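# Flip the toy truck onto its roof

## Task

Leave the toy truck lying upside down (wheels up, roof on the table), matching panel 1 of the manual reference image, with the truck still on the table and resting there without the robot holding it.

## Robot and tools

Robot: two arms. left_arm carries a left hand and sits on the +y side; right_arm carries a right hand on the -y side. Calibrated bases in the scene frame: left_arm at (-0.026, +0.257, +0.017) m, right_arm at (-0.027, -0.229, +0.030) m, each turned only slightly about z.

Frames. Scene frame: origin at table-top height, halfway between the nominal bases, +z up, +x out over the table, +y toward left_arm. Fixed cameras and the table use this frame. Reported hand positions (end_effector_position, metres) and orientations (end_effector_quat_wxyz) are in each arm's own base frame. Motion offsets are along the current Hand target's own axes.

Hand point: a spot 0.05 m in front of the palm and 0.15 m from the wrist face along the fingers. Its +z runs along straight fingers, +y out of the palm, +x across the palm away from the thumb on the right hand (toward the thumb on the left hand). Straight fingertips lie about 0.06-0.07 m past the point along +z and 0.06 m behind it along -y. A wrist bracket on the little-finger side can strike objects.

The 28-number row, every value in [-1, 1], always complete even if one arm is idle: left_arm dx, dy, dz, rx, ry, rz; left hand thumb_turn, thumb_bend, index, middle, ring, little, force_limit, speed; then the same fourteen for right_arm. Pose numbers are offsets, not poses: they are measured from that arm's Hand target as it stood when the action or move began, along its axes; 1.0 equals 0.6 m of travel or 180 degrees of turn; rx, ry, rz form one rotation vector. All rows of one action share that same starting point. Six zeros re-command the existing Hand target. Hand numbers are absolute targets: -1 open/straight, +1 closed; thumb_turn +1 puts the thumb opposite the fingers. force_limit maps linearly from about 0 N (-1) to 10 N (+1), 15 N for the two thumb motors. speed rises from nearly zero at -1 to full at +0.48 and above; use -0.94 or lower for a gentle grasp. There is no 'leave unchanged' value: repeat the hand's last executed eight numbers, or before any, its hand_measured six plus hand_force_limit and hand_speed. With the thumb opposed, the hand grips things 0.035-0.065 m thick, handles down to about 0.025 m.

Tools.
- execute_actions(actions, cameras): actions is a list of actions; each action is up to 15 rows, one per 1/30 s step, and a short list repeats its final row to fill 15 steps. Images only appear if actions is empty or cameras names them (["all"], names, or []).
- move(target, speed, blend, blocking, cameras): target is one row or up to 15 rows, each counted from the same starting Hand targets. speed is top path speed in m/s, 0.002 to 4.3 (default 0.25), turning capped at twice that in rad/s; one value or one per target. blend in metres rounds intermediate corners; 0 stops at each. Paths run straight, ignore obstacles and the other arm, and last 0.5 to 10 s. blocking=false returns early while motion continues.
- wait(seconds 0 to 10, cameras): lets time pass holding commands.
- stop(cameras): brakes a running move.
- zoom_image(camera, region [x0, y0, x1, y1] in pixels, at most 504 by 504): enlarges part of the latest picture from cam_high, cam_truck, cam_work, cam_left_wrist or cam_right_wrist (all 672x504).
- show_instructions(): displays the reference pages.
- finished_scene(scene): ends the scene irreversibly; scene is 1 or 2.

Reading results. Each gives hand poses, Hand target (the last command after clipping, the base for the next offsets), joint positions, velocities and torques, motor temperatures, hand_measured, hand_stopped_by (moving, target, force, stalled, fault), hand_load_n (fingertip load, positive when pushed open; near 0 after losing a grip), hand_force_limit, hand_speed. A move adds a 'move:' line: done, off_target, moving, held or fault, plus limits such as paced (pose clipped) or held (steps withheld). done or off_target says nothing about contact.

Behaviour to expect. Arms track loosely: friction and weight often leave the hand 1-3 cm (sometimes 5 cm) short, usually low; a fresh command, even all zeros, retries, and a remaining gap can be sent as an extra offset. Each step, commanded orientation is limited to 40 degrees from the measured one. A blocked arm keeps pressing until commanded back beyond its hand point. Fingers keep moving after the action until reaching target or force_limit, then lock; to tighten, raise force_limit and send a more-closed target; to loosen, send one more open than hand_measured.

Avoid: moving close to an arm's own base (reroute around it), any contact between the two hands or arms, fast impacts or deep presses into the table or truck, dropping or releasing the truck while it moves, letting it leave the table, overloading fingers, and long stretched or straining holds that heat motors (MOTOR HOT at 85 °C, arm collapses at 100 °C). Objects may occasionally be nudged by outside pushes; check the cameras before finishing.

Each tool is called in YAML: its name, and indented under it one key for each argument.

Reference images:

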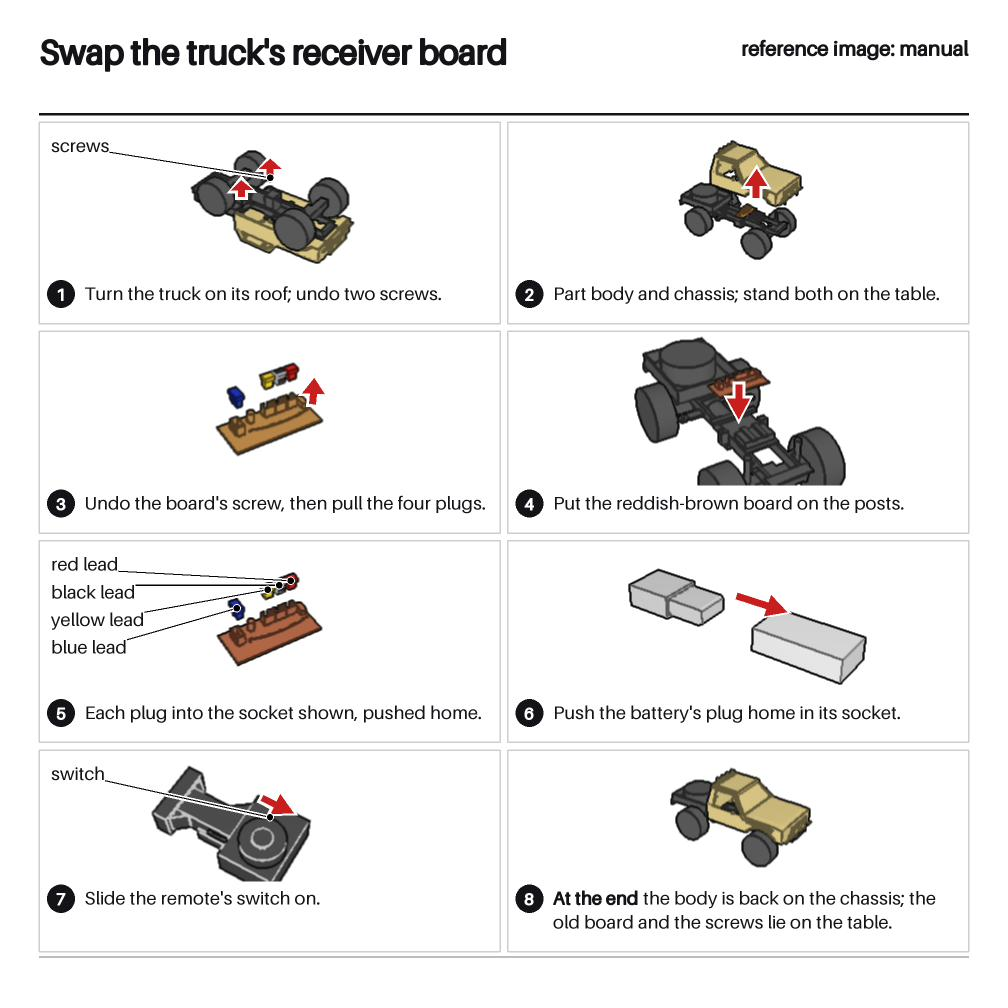

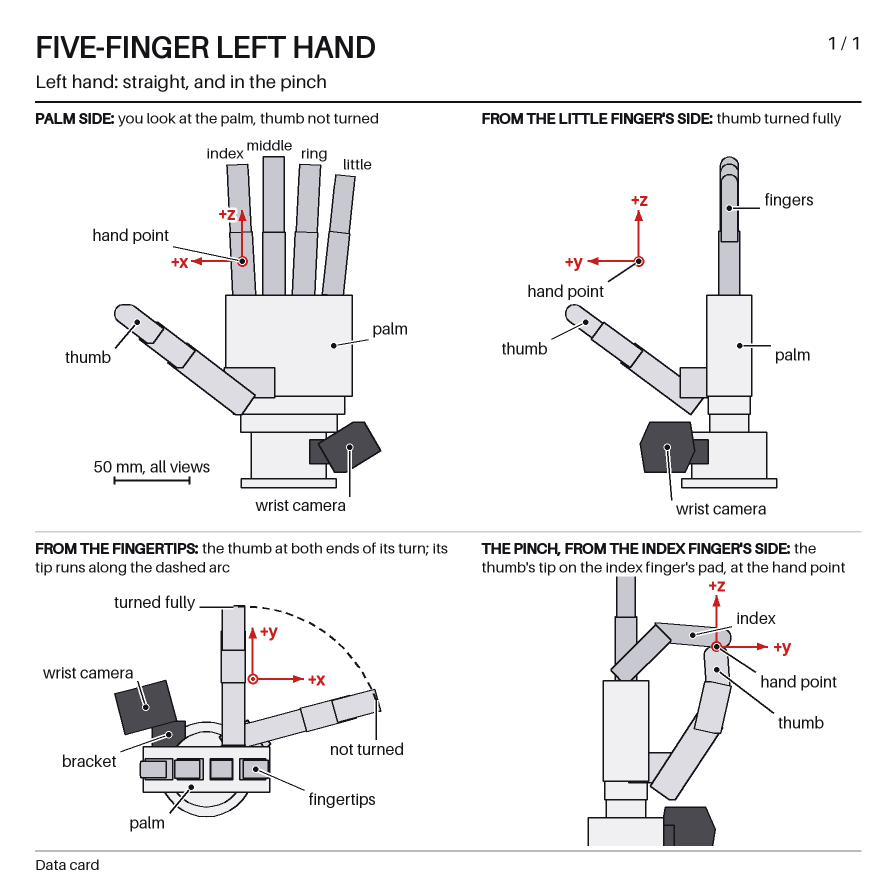

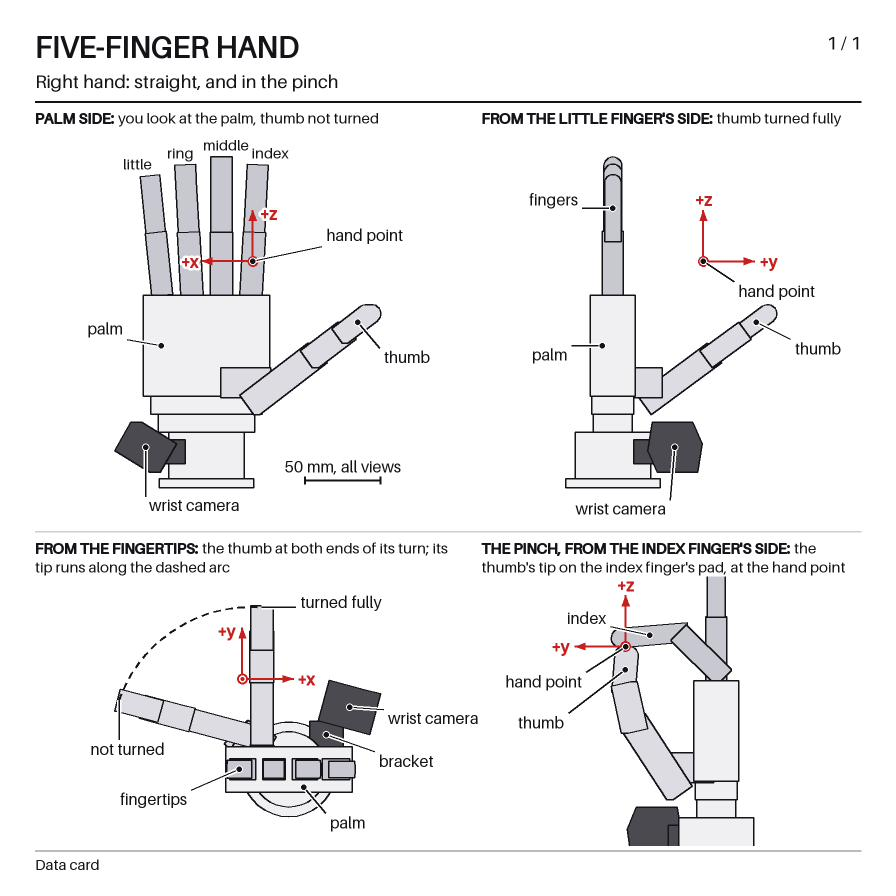

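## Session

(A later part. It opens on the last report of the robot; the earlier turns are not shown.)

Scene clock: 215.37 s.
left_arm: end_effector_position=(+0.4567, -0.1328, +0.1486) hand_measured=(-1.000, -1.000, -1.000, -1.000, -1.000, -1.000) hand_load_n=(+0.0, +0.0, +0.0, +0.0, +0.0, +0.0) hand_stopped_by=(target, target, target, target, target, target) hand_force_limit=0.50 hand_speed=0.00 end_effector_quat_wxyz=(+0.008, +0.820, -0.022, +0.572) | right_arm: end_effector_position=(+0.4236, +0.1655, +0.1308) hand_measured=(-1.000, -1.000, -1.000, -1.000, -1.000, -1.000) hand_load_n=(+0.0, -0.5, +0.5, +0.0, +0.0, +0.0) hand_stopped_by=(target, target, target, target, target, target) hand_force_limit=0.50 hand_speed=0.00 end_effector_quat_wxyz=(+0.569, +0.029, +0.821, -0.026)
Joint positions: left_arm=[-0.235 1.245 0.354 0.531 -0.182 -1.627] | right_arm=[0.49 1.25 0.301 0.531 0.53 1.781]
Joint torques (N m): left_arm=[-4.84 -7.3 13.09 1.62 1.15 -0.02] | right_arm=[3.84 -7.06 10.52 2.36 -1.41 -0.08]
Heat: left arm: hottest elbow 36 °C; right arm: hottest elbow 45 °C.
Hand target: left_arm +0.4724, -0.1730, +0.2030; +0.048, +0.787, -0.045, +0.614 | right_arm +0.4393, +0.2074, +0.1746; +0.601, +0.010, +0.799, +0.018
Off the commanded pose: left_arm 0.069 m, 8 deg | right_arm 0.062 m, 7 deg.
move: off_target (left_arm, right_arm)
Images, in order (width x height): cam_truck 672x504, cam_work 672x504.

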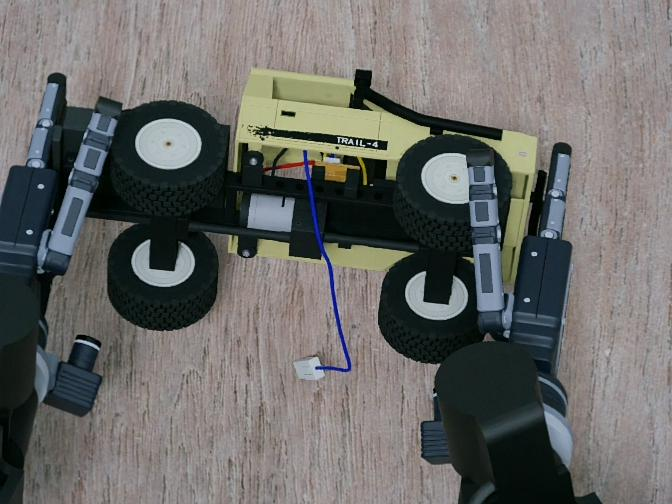

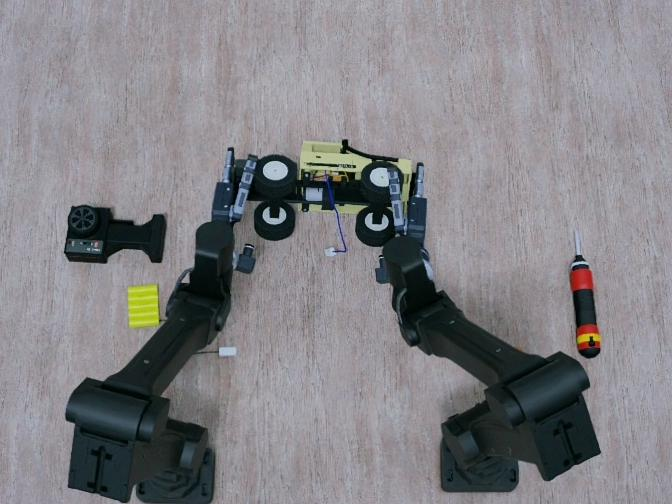

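move:
  target:
    - [-0.0113,0.0051,0.0378,0,-0.2104,-0.0169,-1,-1,-1,-1,-1,-1,0.5,0,0.01,0.0053,0.0381,0,0.2104,0.0169,-1,-1,-1,-1,-1,-1,0.5,0]
    - [-0.0445,0.0042,0.0496,0,-0.4098,-0.0329,-1,-1,-1,-1,-1,-1,0.5,0,0.0428,0.0043,0.0509,0,0.4098,0.0329,-1,-1,-1,-1,-1,-1,0.5,0]
  speed: [0.08,0.08]
  blend: [0.02,0]
  cameras: ["cam_truck","cam_work","cam_high"]

Scene clock: 238.03 s.
left_arm: end_effector_position=(+0.4816, -0.1730, +0.1558) hand_measured=(-1.000, -1.000, -1.000, -1.000, -1.000, -1.000) hand_load_n=(+0.0, +0.0, +0.0, +0.0, +0.0, +0.0) hand_stopped_by=(target, target, target, target, target, target) hand_force_limit=0.50 hand_speed=0.00 end_effector_quat_wxyz=(+0.035, +0.999, -0.024, +0.005) | right_arm: end_effector_position=(+0.4446, +0.2086, +0.1308) hand_measured=(-1.000, -1.000, -1.000, -1.000, -1.000, -1.000) hand_load_n=(+0.0, -0.5, +0.0, +0.0, +0.0, +0.0) hand_stopped_by=(target, target, target, target, target, target) hand_force_limit=0.50 hand_speed=0.00 end_effector_quat_wxyz=(-0.009, +0.038, +0.998, +0.044)
Joint positions: left_arm=[-0.213 1.571 1.332 -1.309 0.066 -1.736] | right_arm=[0.315 1.517 1.201 -1.241 -0.089 1.962]
Joint torques (N m): left_arm=[-0.91 -9.76 12.38 -0.51 0.43 0.06] | right_arm=[-0.97 -9.82 10.32 0.13 -0.33 -0.08]
Heat: left arm: hottest elbow 39 °C; right arm: hottest elbow 47 °C.
Hand target: left_arm +0.4942, -0.1790, +0.1699; +0.041, +0.999, -0.027, +0.016 | right_arm +0.4615, +0.2115, +0.1416; +0.000, +0.035, +0.998, +0.049
Off the commanded pose: left_arm 0.020 m, 1 deg | right_arm 0.020 m, 1 deg.
move: off_target (left_arm, right_arm)
Images, in order (width x height): cam_high 672x504, cam_truck 672x504, cam_work 672x504.

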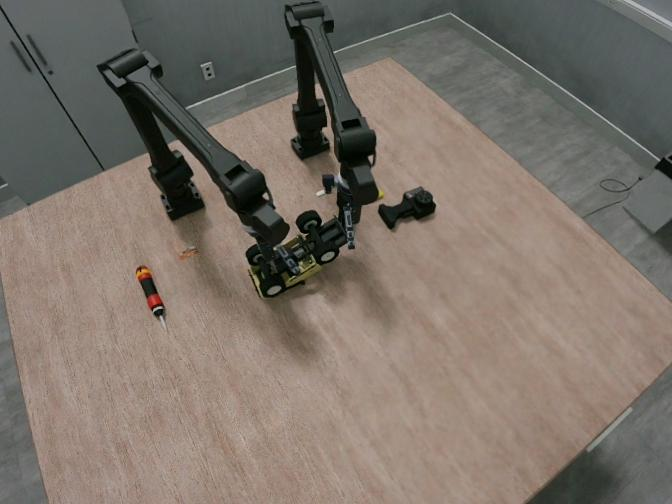

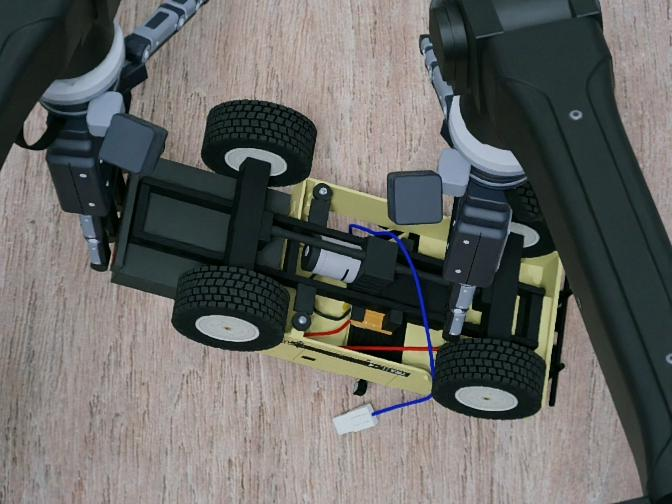

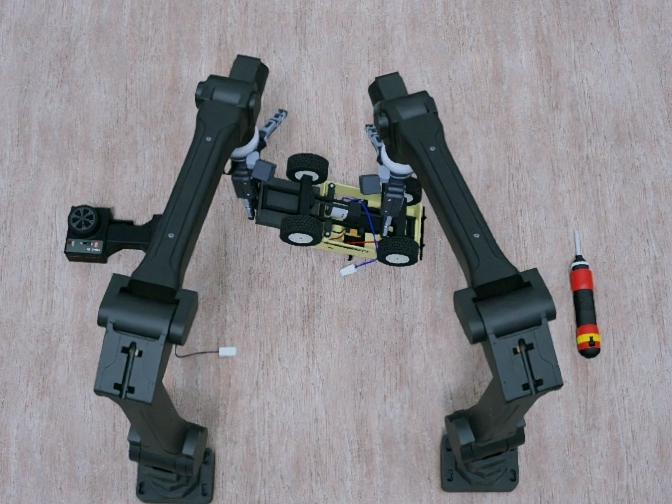

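move:
  target: [0,0.016,-0.1994,0,0,0,-1,-1,-1,-1,-1,-1,0.5,0,0,0.016,-0.1994,0,0,0,-1,-1,-1,-1,-1,-1,0.5,0]
  speed: 0.1
  cameras: ["all"]

Scene clock: 248.13 s.
left_arm: end_effector_position=(+0.4840, -0.1745, +0.2618) hand_measured=(-1.000, -1.000, -1.000, -1.000, -1.000, -1.000) hand_load_n=(-0.5, +0.0, +0.0, +0.0, +0.0, +0.0) hand_stopped_by=(target, target, target, target, target, target) hand_force_limit=0.50 hand_speed=0.00 end_effector_quat_wxyz=(+0.034, +0.999, -0.024, -0.010) | right_arm: end_effector_position=(+0.4496, +0.2087, +0.2331) hand_measured=(-1.000, -1.000, -1.000, -1.000, -1.000, -1.000) hand_load_n=(+0.0, -0.5, +0.0, +0.0, +0.0, +0.0) hand_stopped_by=(target, target, target, target, target, target) hand_force_limit=0.50 hand_speed=0.00 end_effector_quat_wxyz=(-0.026, +0.038, +0.998, +0.038)
Joint positions: left_arm=[-0.213 1.571 1.614 -1.621 0.071 -1.736] | right_arm=[0.311 1.507 1.467 -1.555 -0.09 1.957]
Joint torques (N m): left_arm=[-1.14 -11.99 12.72 -0.57 0.25 0.05] | right_arm=[-0.73 -13.22 10.92 0.06 -0.32 -0.11]
Heat: left arm: hottest elbow 41 °C; right arm: hottest elbow 49 °C.
Hand target: left_arm +0.4901, -0.1787, +0.2899; +0.041, +0.999, -0.027, +0.016 | right_arm +0.4618, +0.2093, +0.2616; +0.000, +0.035, +0.998, +0.049
Off the commanded pose: left_arm 0.029 m, 3 deg | right_arm 0.031 m, 3 deg.
move: off_target (left_arm, right_arm)
camera_calibration:
cam_left_wrist: T_world_to_cam=[[0.342915, 0.934327, -0.0971752, 0.0298368], [0.840089, -0.258742, 0.476764, -0.569866], [0.42031, -0.245125, -0.873644, 0.096129], [0, 0, 0, 1]] pos_world=[0.428103, -0.151762, 0.358574]
cam_right_wrist: T_world_to_cam=[[-0.18574, 0.977415, 0.100798, -0.147248], [0.841547, 0.105281, 0.529825, -0.529068], [0.507247, 0.183236, -0.842095, 0.0407114], [0, 0, 0, 1]] pos_world=[0.397235, 0.192163, 0.329439]

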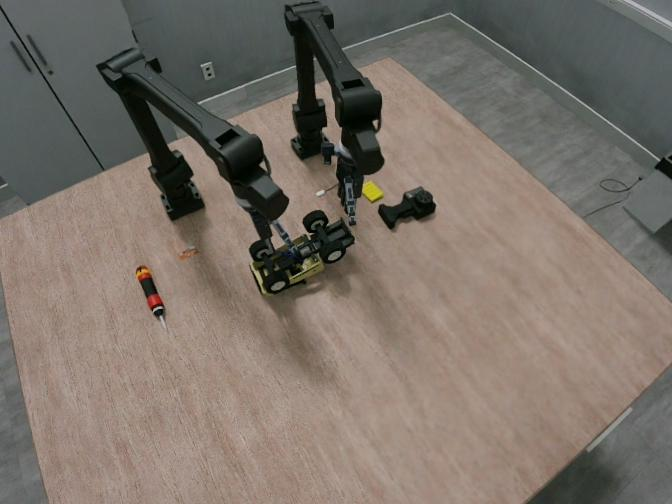

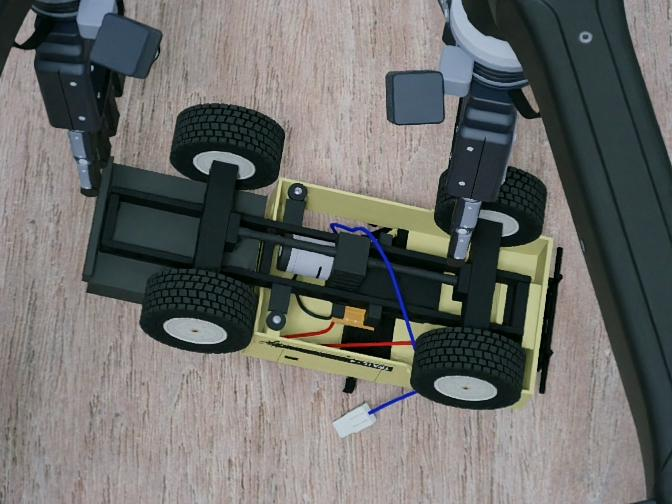

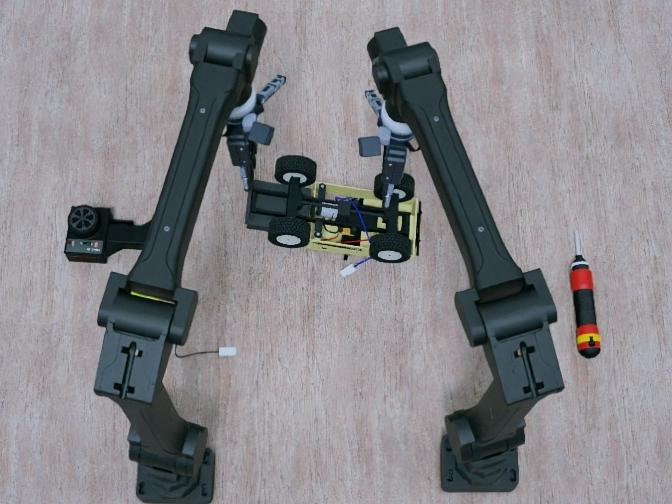

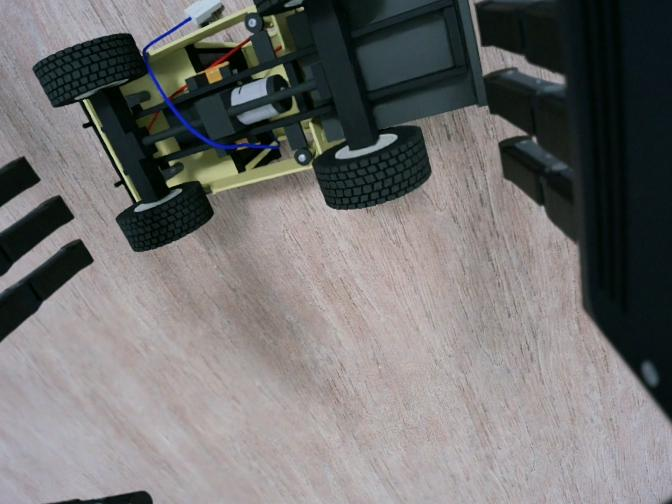

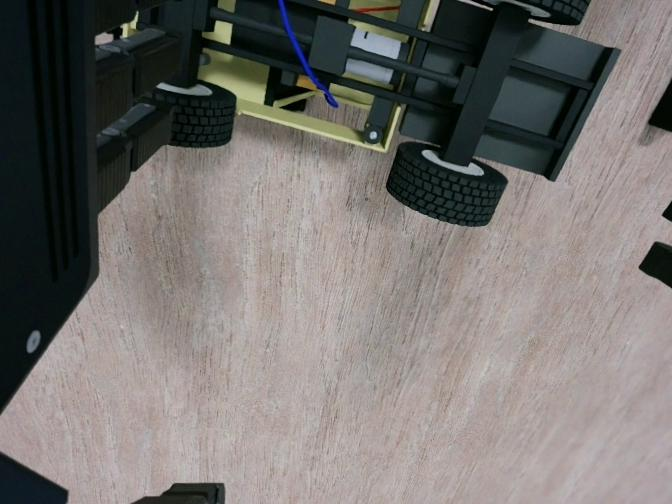

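wait:
  seconds: 0.5
  cameras: ["cam_truck"]

Scene clock: 251.53 s.
left_arm: end_effector_position=(+0.4840, -0.1745, +0.2620) hand_measured=(-1.000, -1.000, -1.000, -1.000, -1.000, -1.000) hand_load_n=(-0.5, +0.0, +0.0, -0.5, +0.0, +0.0) hand_stopped_by=(target, target, target, target, target, target) hand_force_limit=0.50 hand_speed=0.00 end_effector_quat_wxyz=(+0.034, +0.999, -0.024, -0.010) | right_arm: end_effector_position=(+0.4496, +0.2086, +0.2331) hand_measured=(-1.000, -1.000, -1.000, -1.000, -1.000, -1.000) hand_load_n=(+0.0, +0.0, +0.0, +0.0, +0.0, +0.0) hand_stopped_by=(target, target, target, target, target, target) hand_force_limit=0.50 hand_speed=0.00 end_effector_quat_wxyz=(-0.027, +0.038, +0.998, +0.038)
Joint positions: left_arm=[-0.213 1.571 1.615 -1.621 0.071 -1.736] | right_arm=[0.311 1.507 1.467 -1.555 -0.09 1.957]
Joint torques (N m): left_arm=[-1.08 -12.04 12.64 -0.49 0.26 0.04] | right_arm=[-0.73 -13.22 10.89 0.12 -0.33 -0.1]
Heat: left arm: hottest elbow 41 °C; right arm: hottest elbow 49 °C.
Hand target: left_arm +0.4901, -0.1787, +0.2899; +0.041, +0.999, -0.027, +0.016 | right_arm +0.4618, +0.2092, +0.2616; +0.000, +0.035, +0.998, +0.049
Off the commanded pose: left_arm 0.029 m, 3 deg | right_arm 0.031 m, 3 deg.
wait: 0.50 s; at rest from the start
Images, in order (width x height): cam_truck 672x504.

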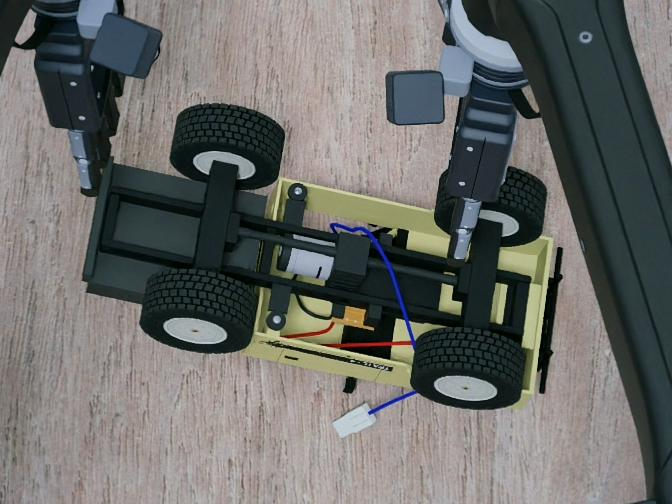

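finished_scene:
  scene: 2

The scene is finished: the task was done.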